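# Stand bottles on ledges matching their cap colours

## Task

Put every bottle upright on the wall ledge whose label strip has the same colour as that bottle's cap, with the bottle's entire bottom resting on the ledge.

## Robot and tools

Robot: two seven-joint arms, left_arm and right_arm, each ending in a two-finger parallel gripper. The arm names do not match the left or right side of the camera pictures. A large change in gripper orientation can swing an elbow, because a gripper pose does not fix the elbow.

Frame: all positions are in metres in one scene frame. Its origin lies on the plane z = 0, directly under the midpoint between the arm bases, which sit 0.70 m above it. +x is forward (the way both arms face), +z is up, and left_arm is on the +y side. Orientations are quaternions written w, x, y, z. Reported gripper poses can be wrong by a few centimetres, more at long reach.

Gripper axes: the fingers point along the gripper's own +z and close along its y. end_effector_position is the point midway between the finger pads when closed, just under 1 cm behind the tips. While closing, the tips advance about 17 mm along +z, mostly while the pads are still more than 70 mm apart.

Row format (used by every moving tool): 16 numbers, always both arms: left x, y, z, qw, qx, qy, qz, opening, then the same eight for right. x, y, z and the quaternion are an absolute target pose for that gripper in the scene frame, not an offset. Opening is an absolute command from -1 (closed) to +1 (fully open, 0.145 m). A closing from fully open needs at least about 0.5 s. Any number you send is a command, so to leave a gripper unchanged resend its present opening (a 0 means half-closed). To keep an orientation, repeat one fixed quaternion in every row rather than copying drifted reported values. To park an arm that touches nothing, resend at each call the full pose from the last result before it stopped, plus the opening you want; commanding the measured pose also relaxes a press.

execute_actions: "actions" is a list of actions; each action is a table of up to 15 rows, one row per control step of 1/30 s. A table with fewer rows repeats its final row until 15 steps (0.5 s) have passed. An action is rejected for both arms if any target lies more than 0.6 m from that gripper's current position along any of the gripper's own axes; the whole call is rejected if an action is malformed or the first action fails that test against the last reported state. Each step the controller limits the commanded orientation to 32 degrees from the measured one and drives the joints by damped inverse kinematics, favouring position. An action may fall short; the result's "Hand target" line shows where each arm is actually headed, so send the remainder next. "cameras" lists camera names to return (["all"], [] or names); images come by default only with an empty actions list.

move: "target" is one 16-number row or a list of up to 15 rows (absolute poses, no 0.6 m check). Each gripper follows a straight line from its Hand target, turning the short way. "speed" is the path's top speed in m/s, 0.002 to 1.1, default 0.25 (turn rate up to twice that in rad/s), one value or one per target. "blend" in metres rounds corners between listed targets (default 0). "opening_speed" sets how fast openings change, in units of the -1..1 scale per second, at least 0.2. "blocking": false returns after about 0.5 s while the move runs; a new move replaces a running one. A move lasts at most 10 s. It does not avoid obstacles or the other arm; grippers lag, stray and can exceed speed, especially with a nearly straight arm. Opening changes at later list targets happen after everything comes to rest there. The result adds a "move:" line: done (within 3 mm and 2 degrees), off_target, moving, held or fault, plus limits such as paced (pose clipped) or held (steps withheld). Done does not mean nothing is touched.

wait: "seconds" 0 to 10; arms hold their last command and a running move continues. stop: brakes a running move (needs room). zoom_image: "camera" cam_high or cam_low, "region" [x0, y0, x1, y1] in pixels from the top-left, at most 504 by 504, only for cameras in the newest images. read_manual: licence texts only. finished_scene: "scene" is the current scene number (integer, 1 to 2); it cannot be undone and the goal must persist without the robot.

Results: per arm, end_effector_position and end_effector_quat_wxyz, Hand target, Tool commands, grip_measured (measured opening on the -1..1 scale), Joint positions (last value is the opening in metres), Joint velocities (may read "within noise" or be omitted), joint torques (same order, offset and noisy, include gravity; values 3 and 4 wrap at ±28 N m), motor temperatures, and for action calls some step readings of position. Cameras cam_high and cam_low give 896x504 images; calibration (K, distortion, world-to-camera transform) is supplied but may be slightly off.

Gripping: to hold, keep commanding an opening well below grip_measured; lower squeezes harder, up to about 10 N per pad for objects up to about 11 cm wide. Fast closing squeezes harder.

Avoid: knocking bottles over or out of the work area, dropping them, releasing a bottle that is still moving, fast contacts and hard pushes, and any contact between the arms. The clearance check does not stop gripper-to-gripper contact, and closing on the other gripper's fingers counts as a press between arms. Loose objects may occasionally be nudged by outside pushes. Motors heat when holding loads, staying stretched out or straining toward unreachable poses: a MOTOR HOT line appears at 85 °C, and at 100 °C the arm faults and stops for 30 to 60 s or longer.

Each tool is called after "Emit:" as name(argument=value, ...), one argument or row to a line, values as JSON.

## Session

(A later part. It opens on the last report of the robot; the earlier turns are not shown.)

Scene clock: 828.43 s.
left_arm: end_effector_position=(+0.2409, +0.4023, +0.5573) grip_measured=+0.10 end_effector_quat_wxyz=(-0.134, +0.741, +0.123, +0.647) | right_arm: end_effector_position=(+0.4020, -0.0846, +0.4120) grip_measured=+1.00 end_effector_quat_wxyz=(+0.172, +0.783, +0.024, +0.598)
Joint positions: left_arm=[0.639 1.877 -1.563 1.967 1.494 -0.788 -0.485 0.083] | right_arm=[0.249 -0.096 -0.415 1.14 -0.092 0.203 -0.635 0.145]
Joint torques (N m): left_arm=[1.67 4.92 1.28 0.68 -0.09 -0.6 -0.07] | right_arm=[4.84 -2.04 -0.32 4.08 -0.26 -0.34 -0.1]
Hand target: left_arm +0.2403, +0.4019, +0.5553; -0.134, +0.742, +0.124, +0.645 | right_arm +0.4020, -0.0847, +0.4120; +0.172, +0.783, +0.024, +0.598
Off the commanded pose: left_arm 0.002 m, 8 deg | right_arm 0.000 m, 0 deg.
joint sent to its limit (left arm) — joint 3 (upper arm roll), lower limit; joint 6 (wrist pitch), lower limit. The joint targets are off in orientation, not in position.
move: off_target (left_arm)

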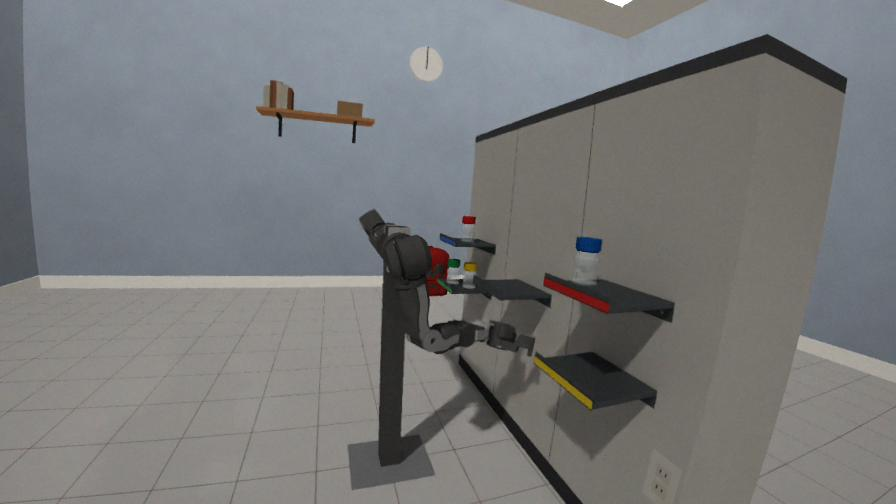

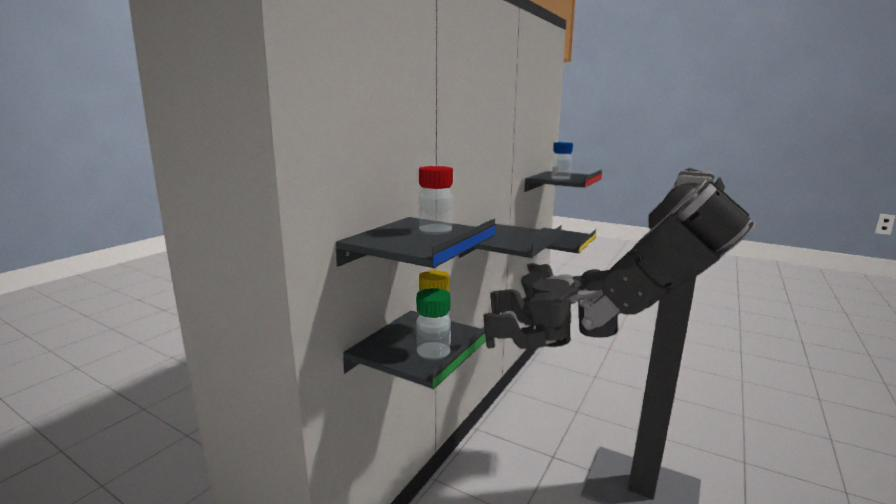

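Emit:
move(
  target=[
    [0.235,0.33,0.56,-0.12,0.697,0.12,0.697,0.1,0.402,-0.0846,0.412,0.172,0.783,0.024,0.598,1],
    [0.29,0.307,0.56,-0.12,0.697,0.12,0.697,0.35,0.402,-0.0846,0.412,0.172,0.783,0.024,0.598,1],
    [0.35,0.329,0.551,-0.12,0.697,0.12,0.697,0.35,0.402,-0.0846,0.412,0.172,0.783,0.024,0.598,1],
  ],
  speed=0.12,
  opening_speed=1,
  cameras=["all"],
)

Emit:
zoom_image(
  camera="cam_high",
  region=[410, 230, 510, 300],
)

Emit:
zoom_image(
  camera="cam_low",
  region=[330, 250, 530, 390],
)

Scene clock: 846.87 s.
left_arm: end_effector_position=(+0.3495, +0.3301, +0.5513) grip_measured=+0.35 end_effector_quat_wxyz=(-0.122, +0.696, +0.122, +0.697) | right_arm: end_effector_position=(+0.4020, -0.0846, +0.4120) grip_measured=+1.00 end_effector_quat_wxyz=(+0.172, +0.783, +0.024, +0.598)
Joint positions: left_arm=[0.826 1.344 -1.449 1.792 1.244 -0.547 -0.876 0.101] | right_arm=[0.249 -0.096 -0.415 1.14 -0.092 0.203 -0.635 0.145]
Joint torques (N m): left_arm=[5.71 3.78 2.81 1.57 -0.16 -0.37 0.24] | right_arm=[4.89 -1.99 -0.28 4.19 -0.25 -0.33 -0.12]
Hand target: left_arm +0.3500, +0.3290, +0.5510; -0.120, +0.697, +0.120, +0.697 | right_arm +0.4020, -0.0847, +0.4120; +0.172, +0.783, +0.024, +0.598
Off the commanded pose: left_arm 0.001 m, 0 deg | right_arm 0.000 m, 0 deg.
move: done

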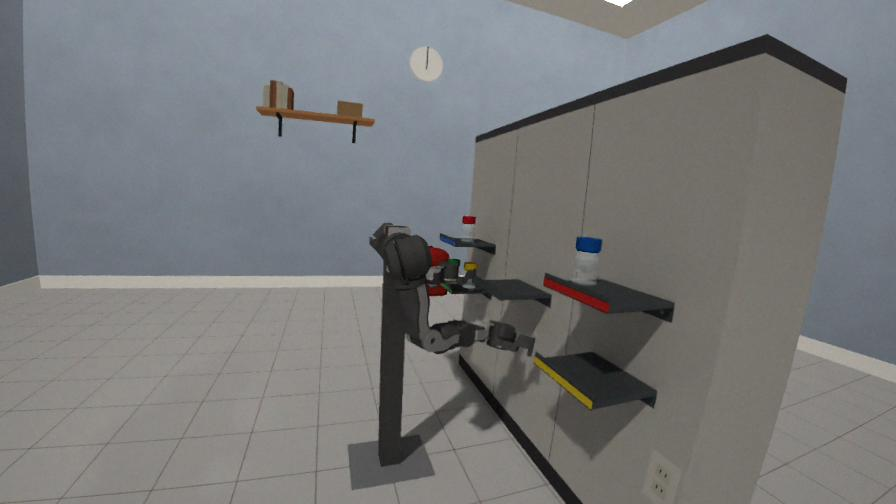

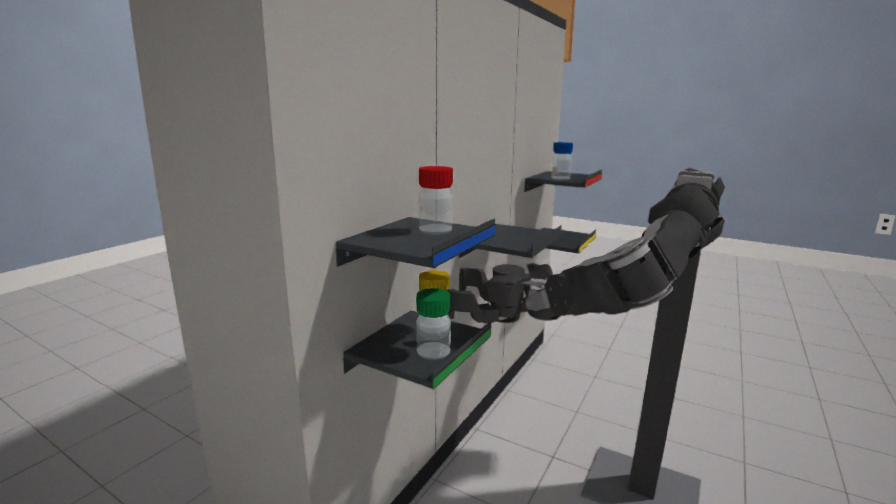

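Scaled by 5.040 from the camera's 896x504 image, which has a finer 1280x720 frame.

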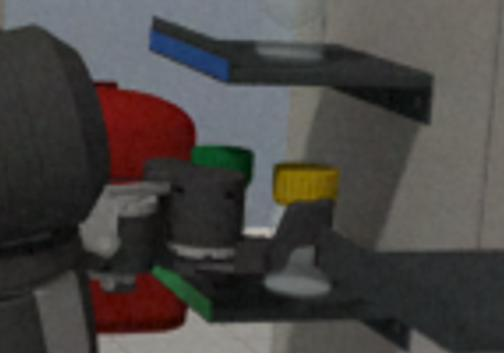

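Scaled by 2.520 from the camera's 896x504 image, which has a finer 1280x720 frame.

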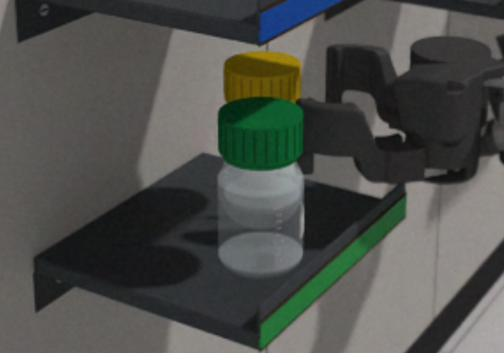

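Emit:
move(
  target=[
    [0.383,0.341,0.551,-0.12,0.697,0.12,0.697,0.35,0.402,-0.0846,0.412,0.172,0.783,0.024,0.598,1],
  ],
  speed=0.08,
  cameras=["all"],
)

Emit:
zoom_image(
  camera="cam_high",
  region=[410, 230, 510, 300],
)

Emit:
zoom_image(
  camera="cam_low",
  region=[330, 250, 530, 390],
)

Scene clock: 858.07 s.
left_arm: end_effector_position=(+0.3822, +0.3422, +0.5510) grip_measured=+0.35 end_effector_quat_wxyz=(-0.122, +0.696, +0.121, +0.697) | right_arm: end_effector_position=(+0.4020, -0.0846, +0.4120) grip_measured=+1.00 end_effector_quat_wxyz=(+0.172, +0.783, +0.024, +0.598)
Joint positions: left_arm=[0.898 1.251 -1.439 1.611 1.321 -0.496 -0.756 0.101] | right_arm=[0.249 -0.096 -0.415 1.14 -0.092 0.203 -0.635 0.145]
Joint torques (N m): left_arm=[6.79 3.39 3.04 1.18 -0.12 -0.41 0.23] | right_arm=[4.76 -2.02 -0.29 4.14 -0.25 -0.35 -0.11]
Hand target: left_arm +0.3830, +0.3410, +0.5509; -0.120, +0.697, +0.120, +0.697 | right_arm +0.4020, -0.0847, +0.4120; +0.172, +0.783, +0.024, +0.598
Off the commanded pose: left_arm 0.001 m, 0 deg | right_arm 0.000 m, 0 deg.
move: done

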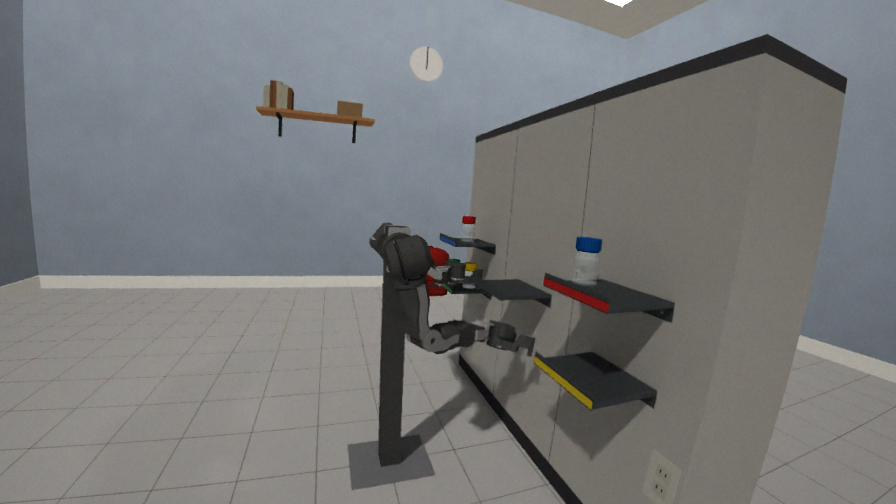

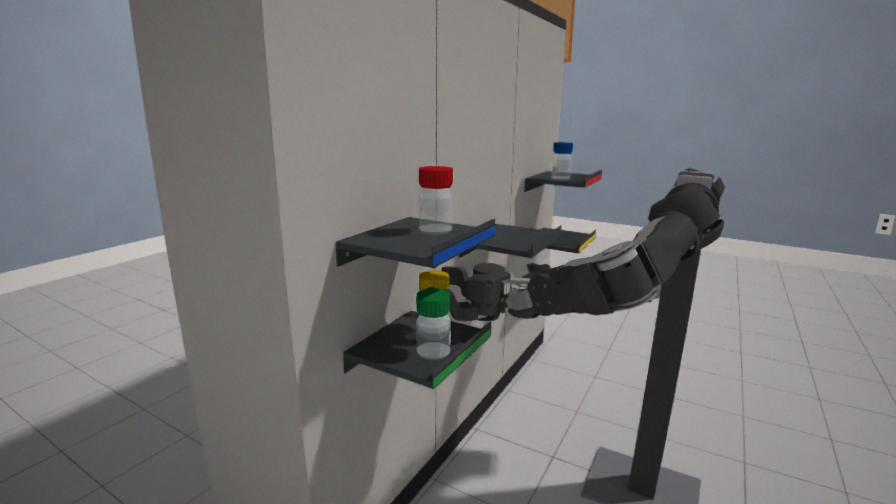

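Scaled by 5.040 from the camera's 896x504 image, which has a finer 1280x720 frame.

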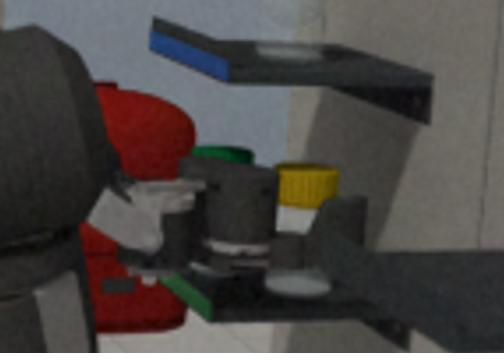

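Scaled by 2.520 from the camera's 896x504 image, which has a finer 1280x720 frame.

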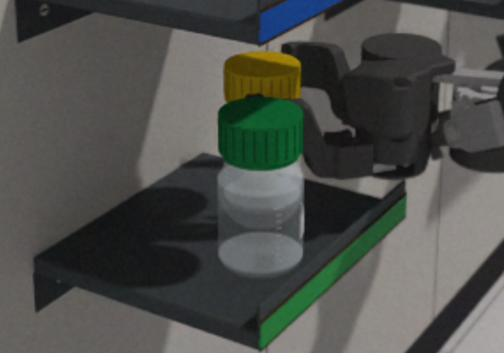

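Emit:
move(
  target=[
    [0.384,0.341,0.551,-0.12,0.697,0.12,0.697,-0.5,0.402,-0.0846,0.412,0.172,0.783,0.024,0.598,1],
  ],
  speed=0.08,
  opening_speed=0.7,
  cameras=["all"],
)

Emit:
zoom_image(
  camera="cam_high",
  region=[410, 230, 510, 300],
)

Emit:
zoom_image(
  camera="cam_low",
  region=[330, 250, 530, 390],
)

Scene clock: 876.83 s.
left_arm: end_effector_position=(+0.3828, +0.3432, +0.5509) grip_measured=-0.24 end_effector_quat_wxyz=(-0.124, +0.696, +0.122, +0.696) | right_arm: end_effector_position=(+0.4020, -0.0846, +0.4120) grip_measured=+1.00 end_effector_quat_wxyz=(+0.172, +0.783, +0.024, +0.598)
Joint positions: left_arm=[0.9 1.249 -1.439 1.606 1.324 -0.493 -0.755 0.057] | right_arm=[0.249 -0.096 -0.415 1.14 -0.092 0.203 -0.635 0.145]
Joint torques (N m): left_arm=[6.92 2.97 3.1 1.13 -0.17 -0.45 0.25] | right_arm=[4.87 -2.02 -0.32 4.14 -0.25 -0.35 -0.11]
Hand target: left_arm +0.3840, +0.3411, +0.5510; -0.120, +0.697, +0.120, +0.697 | right_arm +0.4020, -0.0847, +0.4120; +0.172, +0.783, +0.024, +0.598
Off the commanded pose: left_arm 0.002 m, 0 deg | right_arm 0.000 m, 0 deg.
move: done

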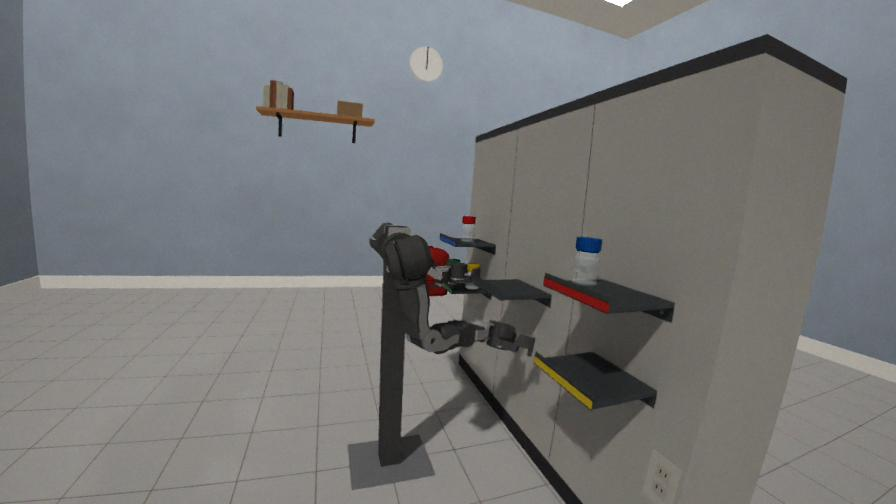

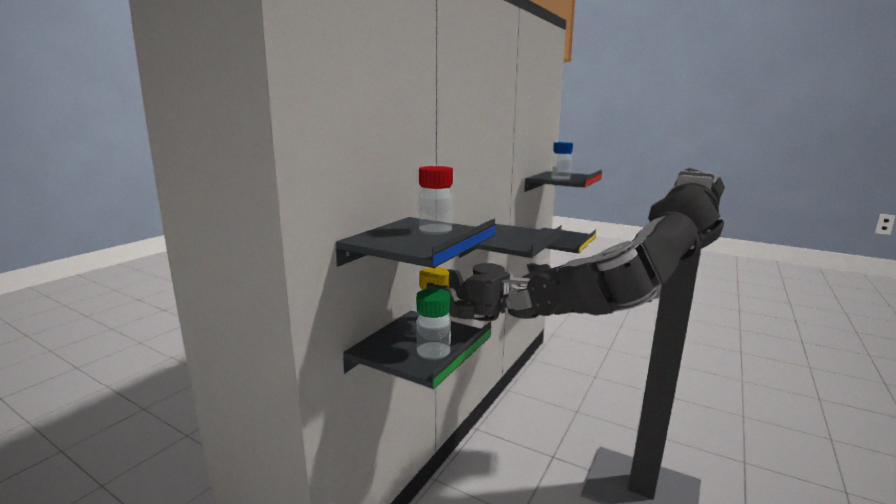

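Scaled by 5.040 from the camera's 896x504 image, which has a finer 1280x720 frame.

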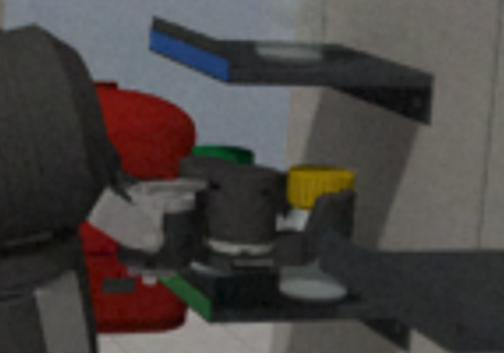

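Scaled by 2.520 from the camera's 896x504 image, which has a finer 1280x720 frame.

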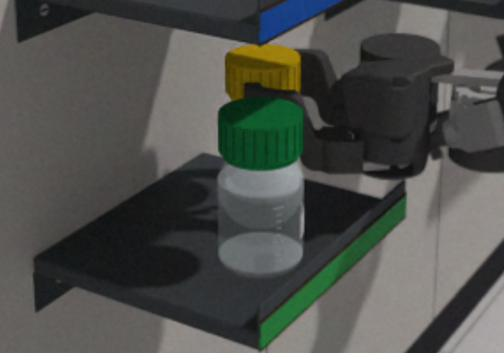

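Emit:
move(
  target=[
    [0.384,0.341,0.578,-0.12,0.697,0.12,0.697,-0.5,0.402,-0.0846,0.412,0.172,0.783,0.024,0.598,1],
    [0.26,0.295,0.58,-0.12,0.697,0.12,0.697,-0.5,0.402,-0.0846,0.412,0.172,0.783,0.024,0.598,1],
    [0.3,0.21,0.6,0,0.7071,0,0.7071,-0.5,0.402,-0.0846,0.412,0.172,0.783,0.024,0.598,1],
    [0.33,0.2,0.66,0.0923,0.701,-0.0923,0.701,-0.5,0.402,-0.0846,0.412,0.172,0.783,0.024,0.598,1],
    [0.32,0.1,0.695,0.1228,0.6963,-0.1228,0.6963,-0.5,0.402,-0.0846,0.412,0.172,0.783,0.024,0.598,1],
  ],
  speed=0.15,
  blend=[0.005,0.01,0.02,0.02,0],
  cameras=["all"],
)

Emit:
zoom_image(
  camera="cam_high",
  region=[420, 210, 560, 310],
)

Emit:
zoom_image(
  camera="cam_low",
  region=[420, 150, 620, 290],
)

Scene clock: 899.67 s.
left_arm: end_effector_position=(+0.3199, +0.0992, +0.6923) grip_measured=-0.24 end_effector_quat_wxyz=(+0.124, +0.700, -0.125, +0.692) | right_arm: end_effector_position=(+0.4020, -0.0846, +0.4120) grip_measured=+1.00 end_effector_quat_wxyz=(+0.172, +0.783, +0.024, +0.598)
Joint positions: left_arm=[1.298 1.156 -1.289 2.357 1.524 0.105 -0.831 0.057] | right_arm=[0.249 -0.096 -0.415 1.14 -0.092 0.203 -0.635 0.145]
Joint torques (N m): left_arm=[6.37 1.09 3.11 0.75 -0.38 -0.59 -0.02] | right_arm=[4.79 -2.1 -0.34 4.12 -0.24 -0.37 -0.13]
Hand target: left_arm +0.3200, +0.1000, +0.6951; +0.123, +0.696, -0.123, +0.696 | right_arm +0.4020, -0.0847, +0.4120; +0.172, +0.783, +0.024, +0.598
Off the commanded pose: left_arm 0.003 m, 1 deg | right_arm 0.000 m, 0 deg.
move: done

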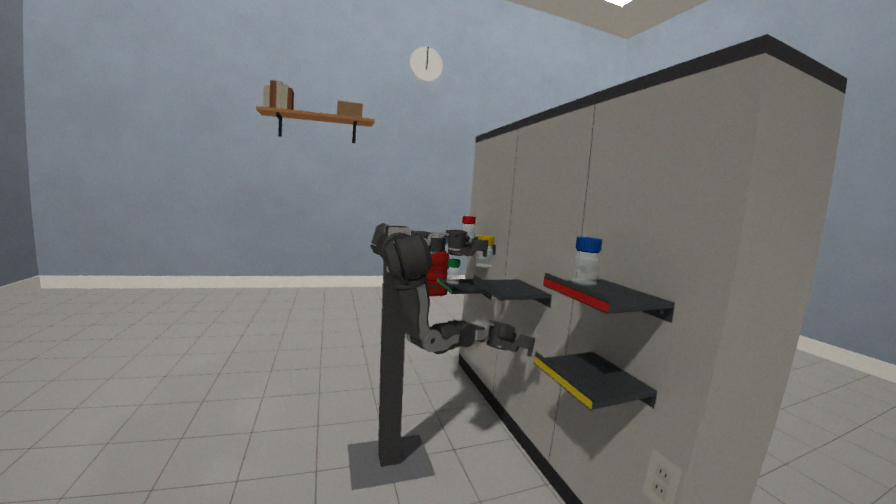

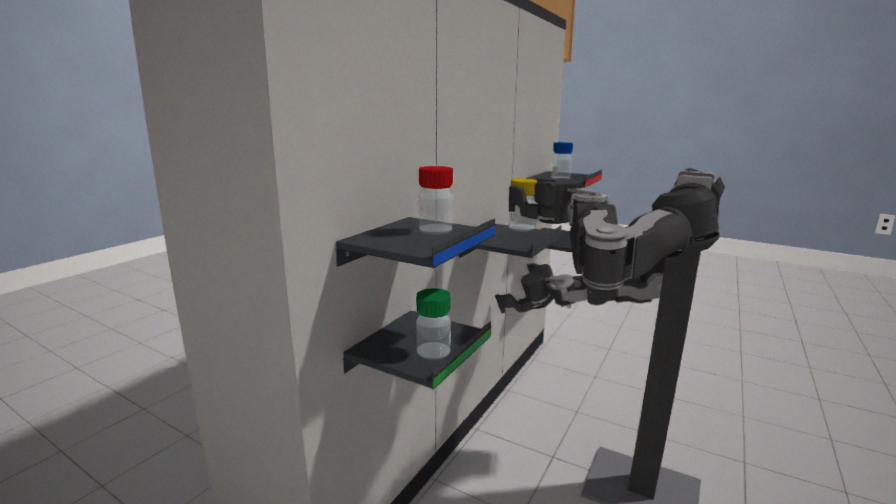

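Scaled by 3.600 from the camera's 896x504 image, which has a finer 1280x720 frame.

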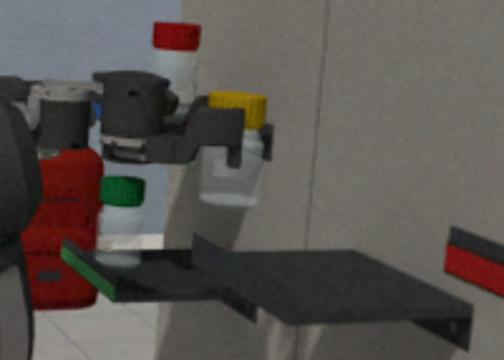

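Scaled by 2.520 from the camera's 896x504 image, which has a finer 1280x720 frame.

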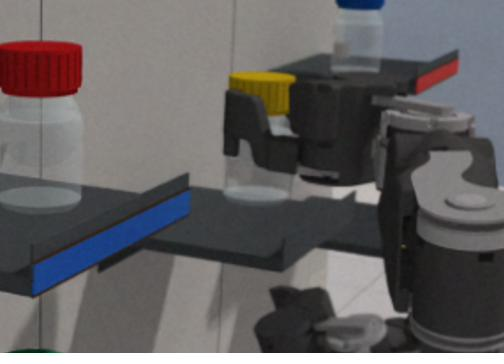

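Emit:
move(
  target=[
    [0.365,0.045,0.685,0.1228,0.6963,-0.1228,0.6963,-0.5,0.402,-0.0846,0.412,0.172,0.783,0.024,0.598,1],
    [0.365,0.045,0.636,0.1228,0.6963,-0.1228,0.6963,-0.5,0.402,-0.0846,0.412,0.172,0.783,0.024,0.598,1],
  ],
  speed=[0.12,0.06],
  cameras=["all"],
)

Emit:
zoom_image(
  camera="cam_high",
  region=[420, 210, 560, 310],
)

Emit:
zoom_image(
  camera="cam_low",
  region=[420, 150, 620, 290],
)

Scene clock: 913.40 s.
left_arm: end_effector_position=(+0.3652, +0.0463, +0.6438) grip_measured=-0.24 end_effector_quat_wxyz=(+0.124, +0.687, -0.118, +0.706) | right_arm: end_effector_position=(+0.4020, -0.0846, +0.4120) grip_measured=+1.00 end_effector_quat_wxyz=(+0.172, +0.783, +0.024, +0.598)
Joint positions: left_arm=[1.158 0.77 -1.401 2.056 1.236 0.009 -0.914 0.057] | right_arm=[0.249 -0.096 -0.415 1.14 -0.092 0.203 -0.635 0.145]
Joint torques (N m): left_arm=[6.11 0.33 1.37 0.83 -0.03 -0.17 0.26] | right_arm=[4.81 -2.02 -0.28 4.1 -0.23 -0.35 -0.11]
Hand target: left_arm +0.3649, +0.0451, +0.6361; +0.123, +0.696, -0.123, +0.696 | right_arm +0.4020, -0.0847, +0.4120; +0.172, +0.783, +0.024, +0.598
Off the commanded pose: left_arm 0.008 m, 2 deg | right_arm 0.000 m, 0 deg.
move: off_target (left_arm)

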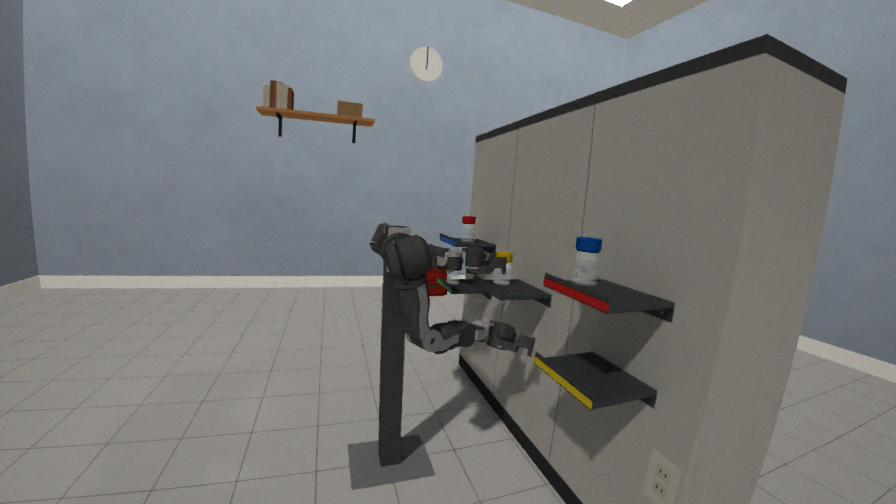

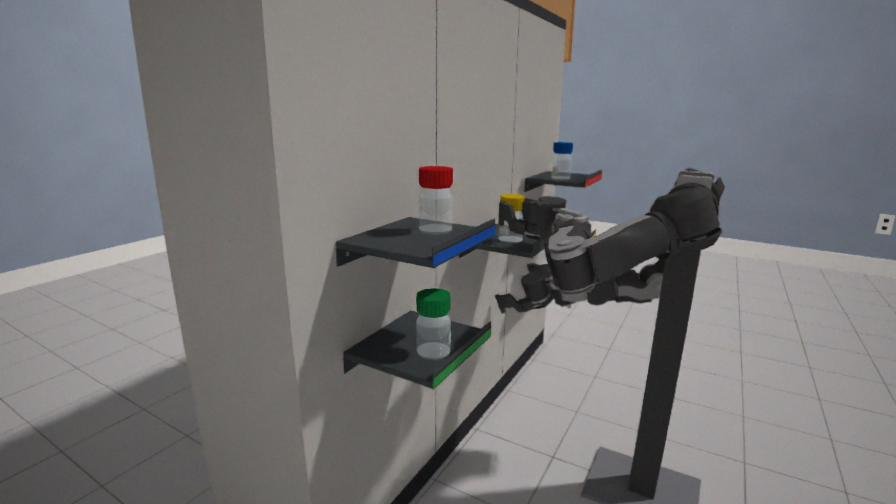

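Scaled by 3.600 from the camera's 896x504 image, which has a finer 1280x720 frame.

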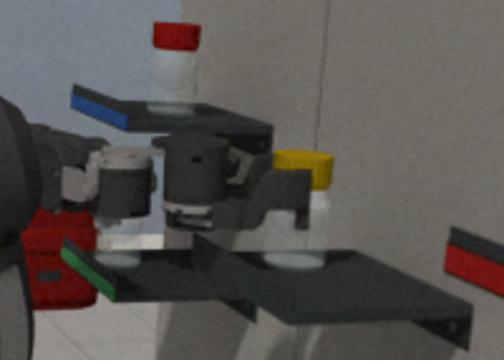

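Scaled by 2.520 from the camera's 896x504 image, which has a finer 1280x720 frame.

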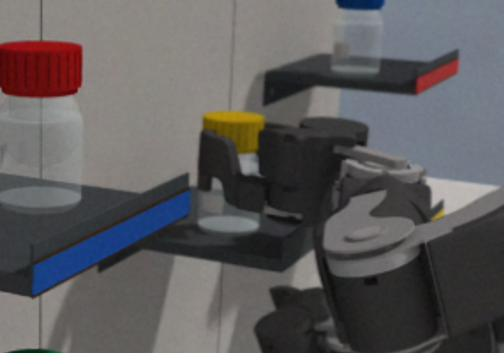

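Emit:
move(
  target=[
    [0.365,0.045,0.644,0.1228,0.6963,-0.1228,0.6963,-0.5,0.402,-0.0846,0.412,0.172,0.783,0.024,0.598,-1],
    [0.365,0.045,0.644,0.1228,0.6963,-0.1228,0.6963,0.3,0.402,-0.0846,0.412,0.172,0.783,0.024,0.598,-1],
    [0.30,0.07,0.66,0.1228,0.6963,-0.1228,0.6963,0.3,0.38,-0.14,0.45,0.172,0.783,0.024,0.598,-1],
    [0.31,0.19,0.66,0.0923,0.701,-0.0923,0.701,0.3,0.37,-0.205,0.55,0.144,0.719,0.102,0.665,-1],
  ],
  speed=0.15,
  opening_speed=0.8,
  cameras=["all"],
)

Scene clock: 971.37 s.
left_arm: end_effector_position=(+0.3105, +0.1915, +0.6618) grip_measured=+0.30 end_effector_quat_wxyz=(+0.088, +0.699, -0.091, +0.703) | right_arm: end_effector_position=(+0.3702, -0.2075, +0.5508) grip_measured=-1.00 end_effector_quat_wxyz=(+0.149, +0.722, +0.100, +0.668)
Joint positions: left_arm=[1.166 1.605 -1.398 2.314 1.416 -0.181 -0.47 0.098] | right_arm=[0.055 0.51 -0.181 1.913 0.196 0.445 -0.283 0]
Joint torques (N m): left_arm=[3.05 1.6 1.95 1.11 -0.04 -0.67 0.24] | right_arm=[3.34 2.6 1.33 3.79 -0.05 -0.55 -0.05]
Hand target: left_arm +0.3100, +0.1900, +0.6600; +0.092, +0.701, -0.092, +0.701 | right_arm +0.3700, -0.2050, +0.5500; +0.145, +0.722, +0.102, +0.668
Off the commanded pose: left_arm 0.002 m, 1 deg | right_arm 0.003 m, 1 deg.
move: done

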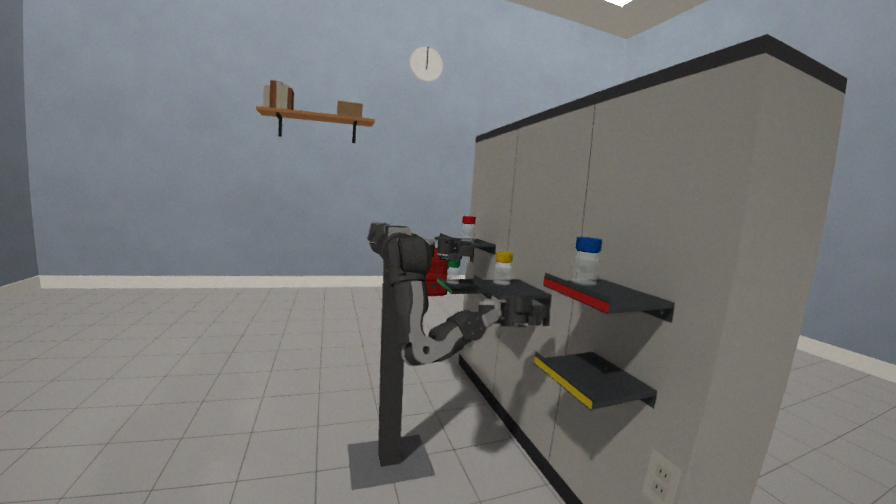

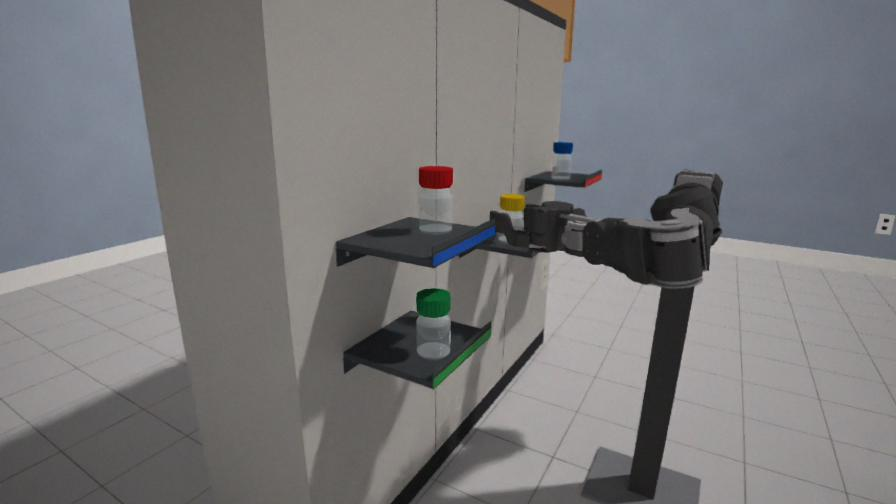

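Emit:
move(
  target=[
    [0.28,0.24,0.6,0.0923,0.701,-0.0923,0.701,-0.5,0.335,-0.175,0.66,-0.0923,0.701,0.0923,0.701,-1],
    [0.27,0.24,0.58,0.0923,0.701,-0.0923,0.701,-0.5,0.3,-0.04,0.68,-0.1228,0.6963,0.1228,0.6963,-1],
    [0.27,0.24,0.58,0.0923,0.701,-0.0923,0.701,-0.5,0.3,0.021,0.665,-0.1228,0.6963,0.1228,0.6963,-1],
    [0.27,0.24,0.58,0.0923,0.701,-0.0923,0.701,-0.5,0.3,0.021,0.665,-0.1228,0.6963,0.1228,0.6963,0.35],
  ],
  speed=0.18,
  cameras=["all"],
)

Emit:
zoom_image(
  camera="cam_high",
  region=[420, 210, 560, 310],
)

Emit:
zoom_image(
  camera="cam_low",
  region=[420, 150, 620, 290],
)

Scene clock: 993.50 s.
left_arm: end_effector_position=(+0.2701, +0.2396, +0.5819) grip_measured=-0.50 end_effector_quat_wxyz=(+0.093, +0.700, -0.094, +0.702) | right_arm: end_effector_position=(+0.2994, +0.0222, +0.6644) grip_measured=+0.35 end_effector_quat_wxyz=(-0.124, +0.697, +0.127, +0.695)
Joint positions: left_arm=[0.764 1.736 -1.563 2.156 1.171 -0.716 -0.307 0.038] | right_arm=[0.601 0.172 -0.923 2.234 0.821 0.754 -1.064 0.101]
Joint torques (N m): left_arm=[2.02 3.42 1.37 1.33 -0.04 -0.7 -0.06] | right_arm=[3.89 -1.57 2.4 2.44 -0.36 -0.28 -0.13]
Hand target: left_arm +0.2700, +0.2401, +0.5801; +0.092, +0.701, -0.092, +0.701 | right_arm +0.3000, +0.0210, +0.6650; -0.123, +0.696, +0.123, +0.696
Off the commanded pose: left_arm 0.002 m, 0 deg | right_arm 0.001 m, 0 deg.
move: done

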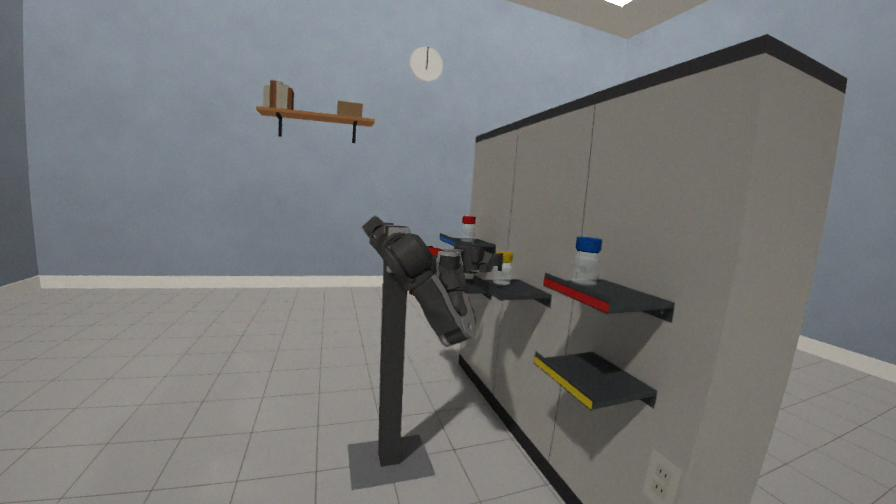

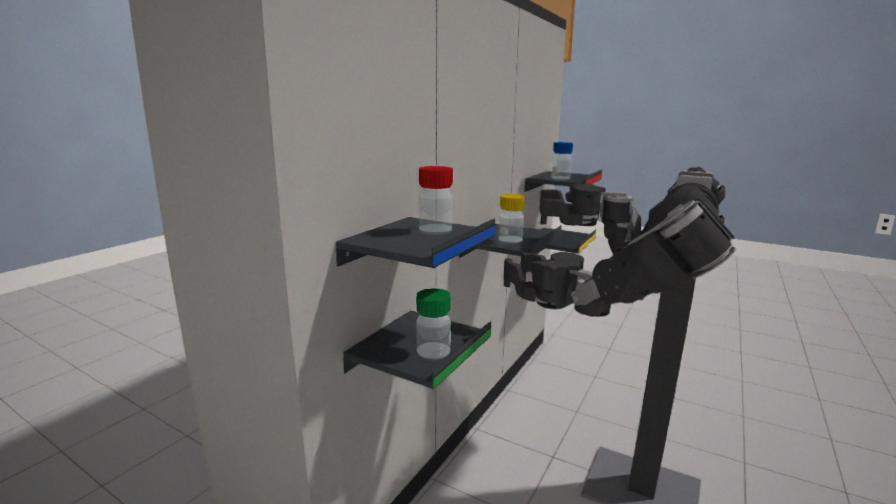

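Scaled by 3.600 from the camera's 896x504 image, which has a finer 1280x720 frame.

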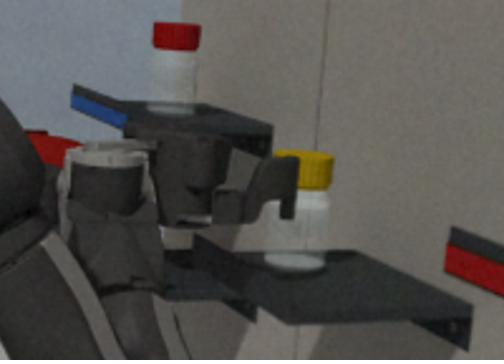

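Scaled by 2.520 from the camera's 896x504 image, which has a finer 1280x720 frame.

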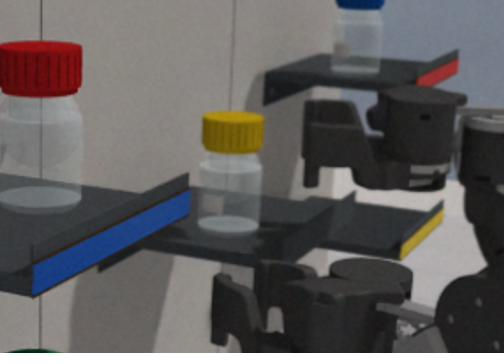

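Emit:
move(
  target=[
    [0.27,0.24,0.58,0.0923,0.701,-0.0923,0.701,-0.5,0.295,0.038,0.66,-0.1228,0.6963,0.1228,0.6963,0.35],
    [0.27,0.24,0.58,0.0923,0.701,-0.0923,0.701,-0.5,0.33,0.052,0.645,-0.1228,0.6963,0.1228,0.6963,0.35],
  ],
  speed=0.1,
  cameras=["all"],
)

Emit:
zoom_image(
  camera="cam_high",
  region=[420, 210, 560, 310],
)

Emit:
zoom_image(
  camera="cam_low",
  region=[420, 150, 620, 290],
)

Scene clock: 1010.17 s.
left_arm: end_effector_position=(+0.2701, +0.2396, +0.5819) grip_measured=-0.50 end_effector_quat_wxyz=(+0.093, +0.700, -0.094, +0.702) | right_arm: end_effector_position=(+0.3312, +0.0501, +0.6441) grip_measured=+0.35 end_effector_quat_wxyz=(-0.119, +0.699, +0.120, +0.695)
Joint positions: left_arm=[0.764 1.736 -1.563 2.156 1.171 -0.716 -0.307 0.038] | right_arm=[0.66 0.112 -0.989 1.991 0.748 0.598 -0.989 0.101]
Joint torques (N m): left_arm=[2.02 3.42 1.39 1.35 -0.04 -0.7 -0.06] | right_arm=[5.16 -2.33 1.33 2.99 -0.38 -0.36 0.18]
Hand target: left_arm +0.2700, +0.2401, +0.5801; +0.092, +0.701, -0.092, +0.701 | right_arm +0.3300, +0.0519, +0.6450; -0.123, +0.696, +0.123, +0.696
Off the commanded pose: left_arm 0.002 m, 0 deg | right_arm 0.002 m, 1 deg.
move: done

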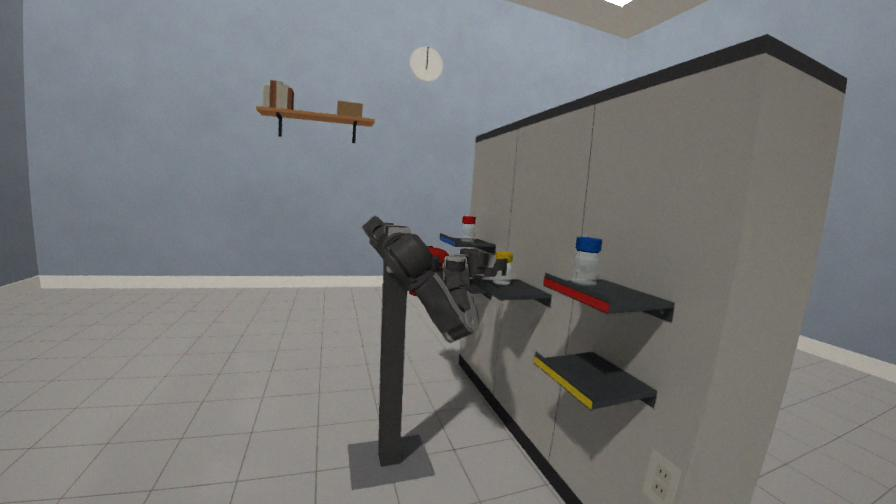

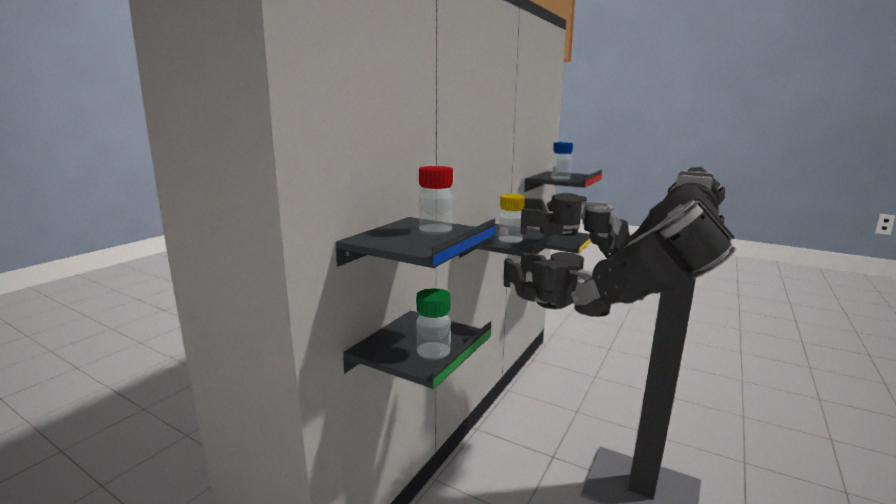

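Scaled by 3.600 from the camera's 896x504 image, which has a finer 1280x720 frame.

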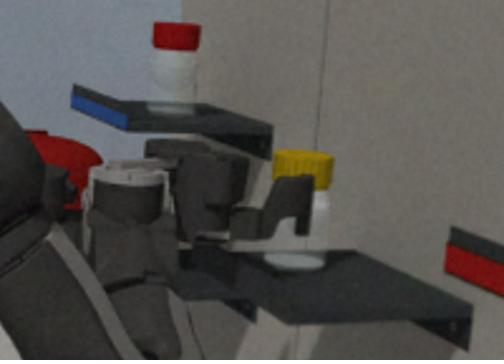

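Scaled by 2.520 from the camera's 896x504 image, which has a finer 1280x720 frame.

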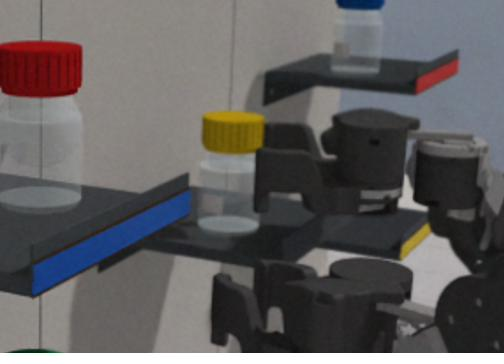

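Emit:
move(
  target=[
    [0.27,0.24,0.58,0.0923,0.701,-0.0923,0.701,-0.5,0.362,0.058,0.645,-0.1228,0.6963,0.1228,0.6963,0.35],
    [0.27,0.24,0.58,0.0923,0.701,-0.0923,0.701,-0.5,0.362,0.058,0.645,-0.1228,0.6963,0.1228,0.6963,-0.5],
    [0.27,0.24,0.58,0.0923,0.701,-0.0923,0.701,-0.5,0.362,0.058,0.69,-0.1228,0.6963,0.1228,0.6963,-0.5],
  ],
  speed=0.08,
  opening_speed=0.8,
  cameras=["all"],
)

Emit:
zoom_image(
  camera="cam_high",
  region=[420, 210, 560, 310],
)

Emit:
zoom_image(
  camera="cam_low",
  region=[420, 150, 620, 290],
)

Scene clock: 1030.10 s.
left_arm: end_effector_position=(+0.2701, +0.2396, +0.5819) grip_measured=-0.50 end_effector_quat_wxyz=(+0.093, +0.700, -0.094, +0.702) | right_arm: end_effector_position=(+0.3615, +0.0598, +0.6878) grip_measured=-0.24 end_effector_quat_wxyz=(-0.125, +0.698, +0.127, +0.693)
Joint positions: left_arm=[0.764 1.736 -1.563 2.156 1.171 -0.716 -0.307 0.038] | right_arm=[0.852 0.023 -0.881 1.86 0.876 0.694 -0.956 0.058]
Joint torques (N m): left_arm=[1.99 3.42 1.37 1.35 -0.04 -0.7 -0.05] | right_arm=[6.08 -2.15 3.14 2.8 -0.42 -0.28 -0.19]
Hand target: left_arm +0.2700, +0.2401, +0.5800; +0.092, +0.701, -0.092, +0.701 | right_arm +0.3620, +0.0580, +0.6900; -0.123, +0.696, +0.123, +0.696
Off the commanded pose: left_arm 0.002 m, 0 deg | right_arm 0.003 m, 1 deg.
move: done

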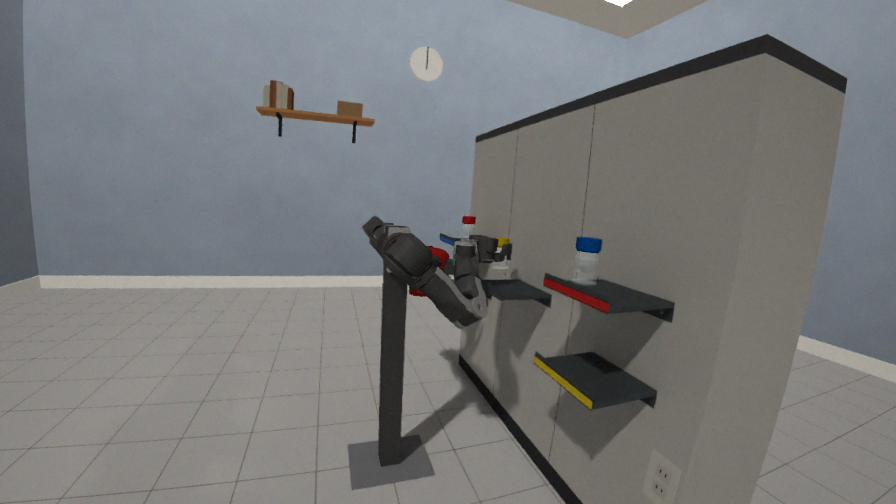

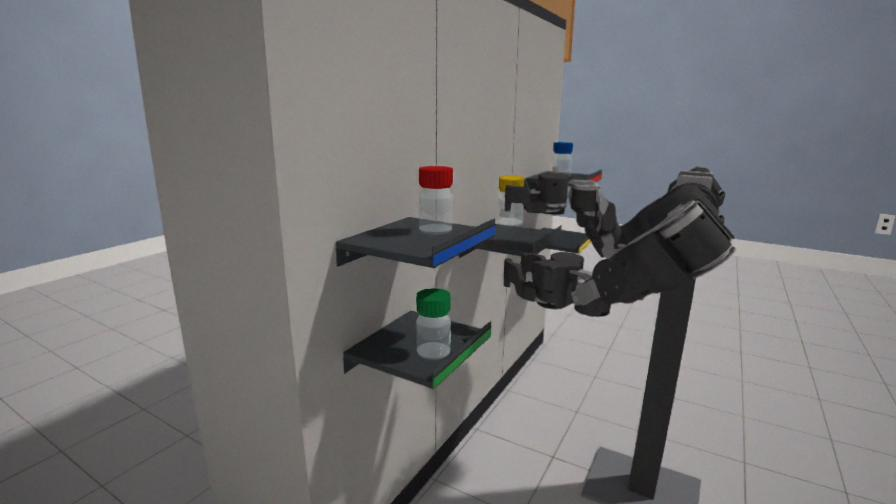

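Scaled by 3.600 from the camera's 896x504 image, which has a finer 1280x720 frame.

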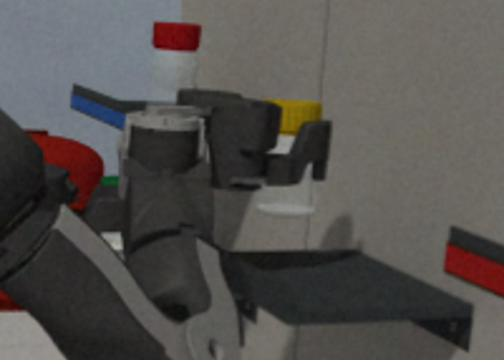

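Scaled by 2.520 from the camera's 896x504 image, which has a finer 1280x720 frame.

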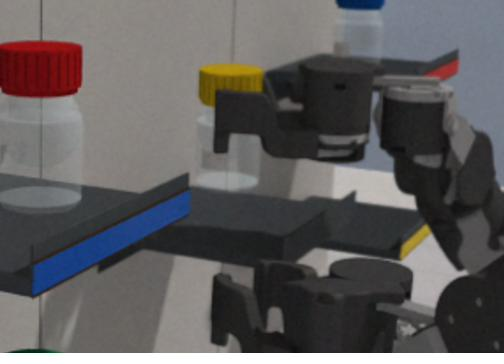

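Emit:
move(
  target=[
    [0.27,0.24,0.58,0.0923,0.701,-0.0923,0.701,-0.5,0.31,-0.06,0.69,-0.1228,0.6963,0.1228,0.6963,-0.5],
    [0.27,0.24,0.58,0.0923,0.701,-0.0923,0.701,-0.5,0.32,-0.2,0.66,-0.0923,0.701,0.0923,0.701,-0.5],
    [0.27,0.24,0.58,0.0923,0.701,-0.0923,0.701,-0.5,0.3,-0.21,0.6,0,0.7071,0,0.7071,-0.5],
    [0.27,0.24,0.58,0.0923,0.701,-0.0923,0.701,-0.5,0.245,-0.29,0.59,0.12,0.697,-0.12,0.697,-0.5],
  ],
  speed=0.17,
  blend=0.02,
  cameras=["all"],
)

Scene clock: 1058.73 s.
left_arm: end_effector_position=(+0.2701, +0.2396, +0.5819) grip_measured=-0.50 end_effector_quat_wxyz=(+0.093, +0.700, -0.094, +0.702) | right_arm: end_effector_position=(+0.2450, -0.2899, +0.5849) grip_measured=-0.24 end_effector_quat_wxyz=(+0.119, +0.705, -0.121, +0.689)
Joint positions: left_arm=[0.764 1.736 -1.563 2.156 1.171 -0.716 -0.307 0.038] | right_arm=[-0.692 0.557 0.384 2.374 0.685 0.186 -0.504 0.058]
Joint torques (N m): left_arm=[2.02 3.42 1.39 1.35 -0.04 -0.7 -0.05] | right_arm=[0.73 2.76 2.99 4.12 -0.37 -0.77 0.05]
Hand target: left_arm +0.2700, +0.2401, +0.5800; +0.092, +0.701, -0.092, +0.701 | right_arm +0.2450, -0.2900, +0.5900; +0.120, +0.697, -0.120, +0.697
Off the commanded pose: left_arm 0.002 m, 0 deg | right_arm 0.005 m, 1 deg.
move: off_target (right_arm)

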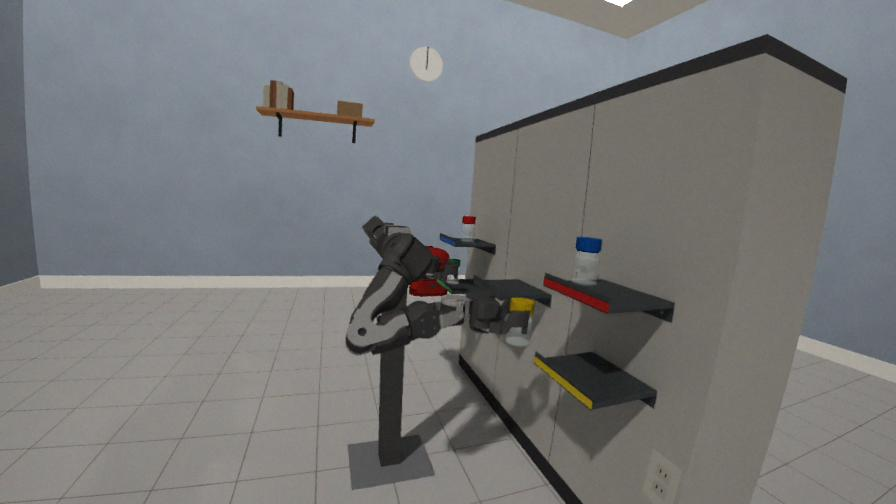

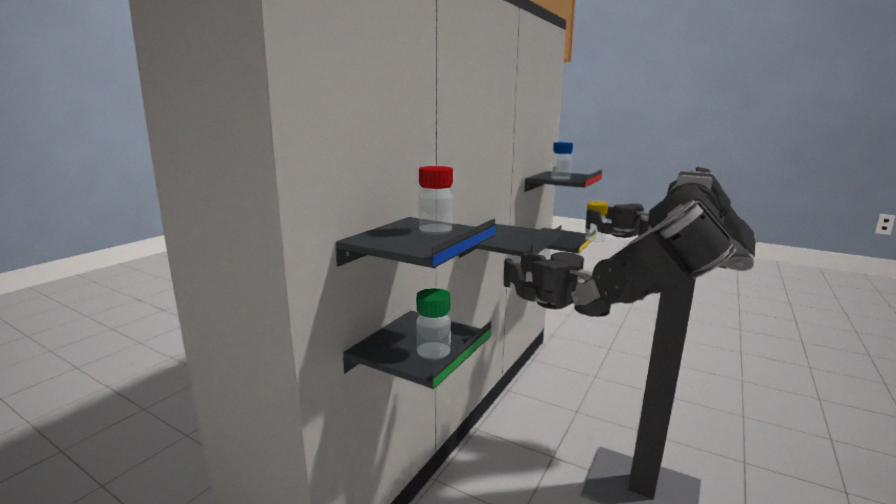

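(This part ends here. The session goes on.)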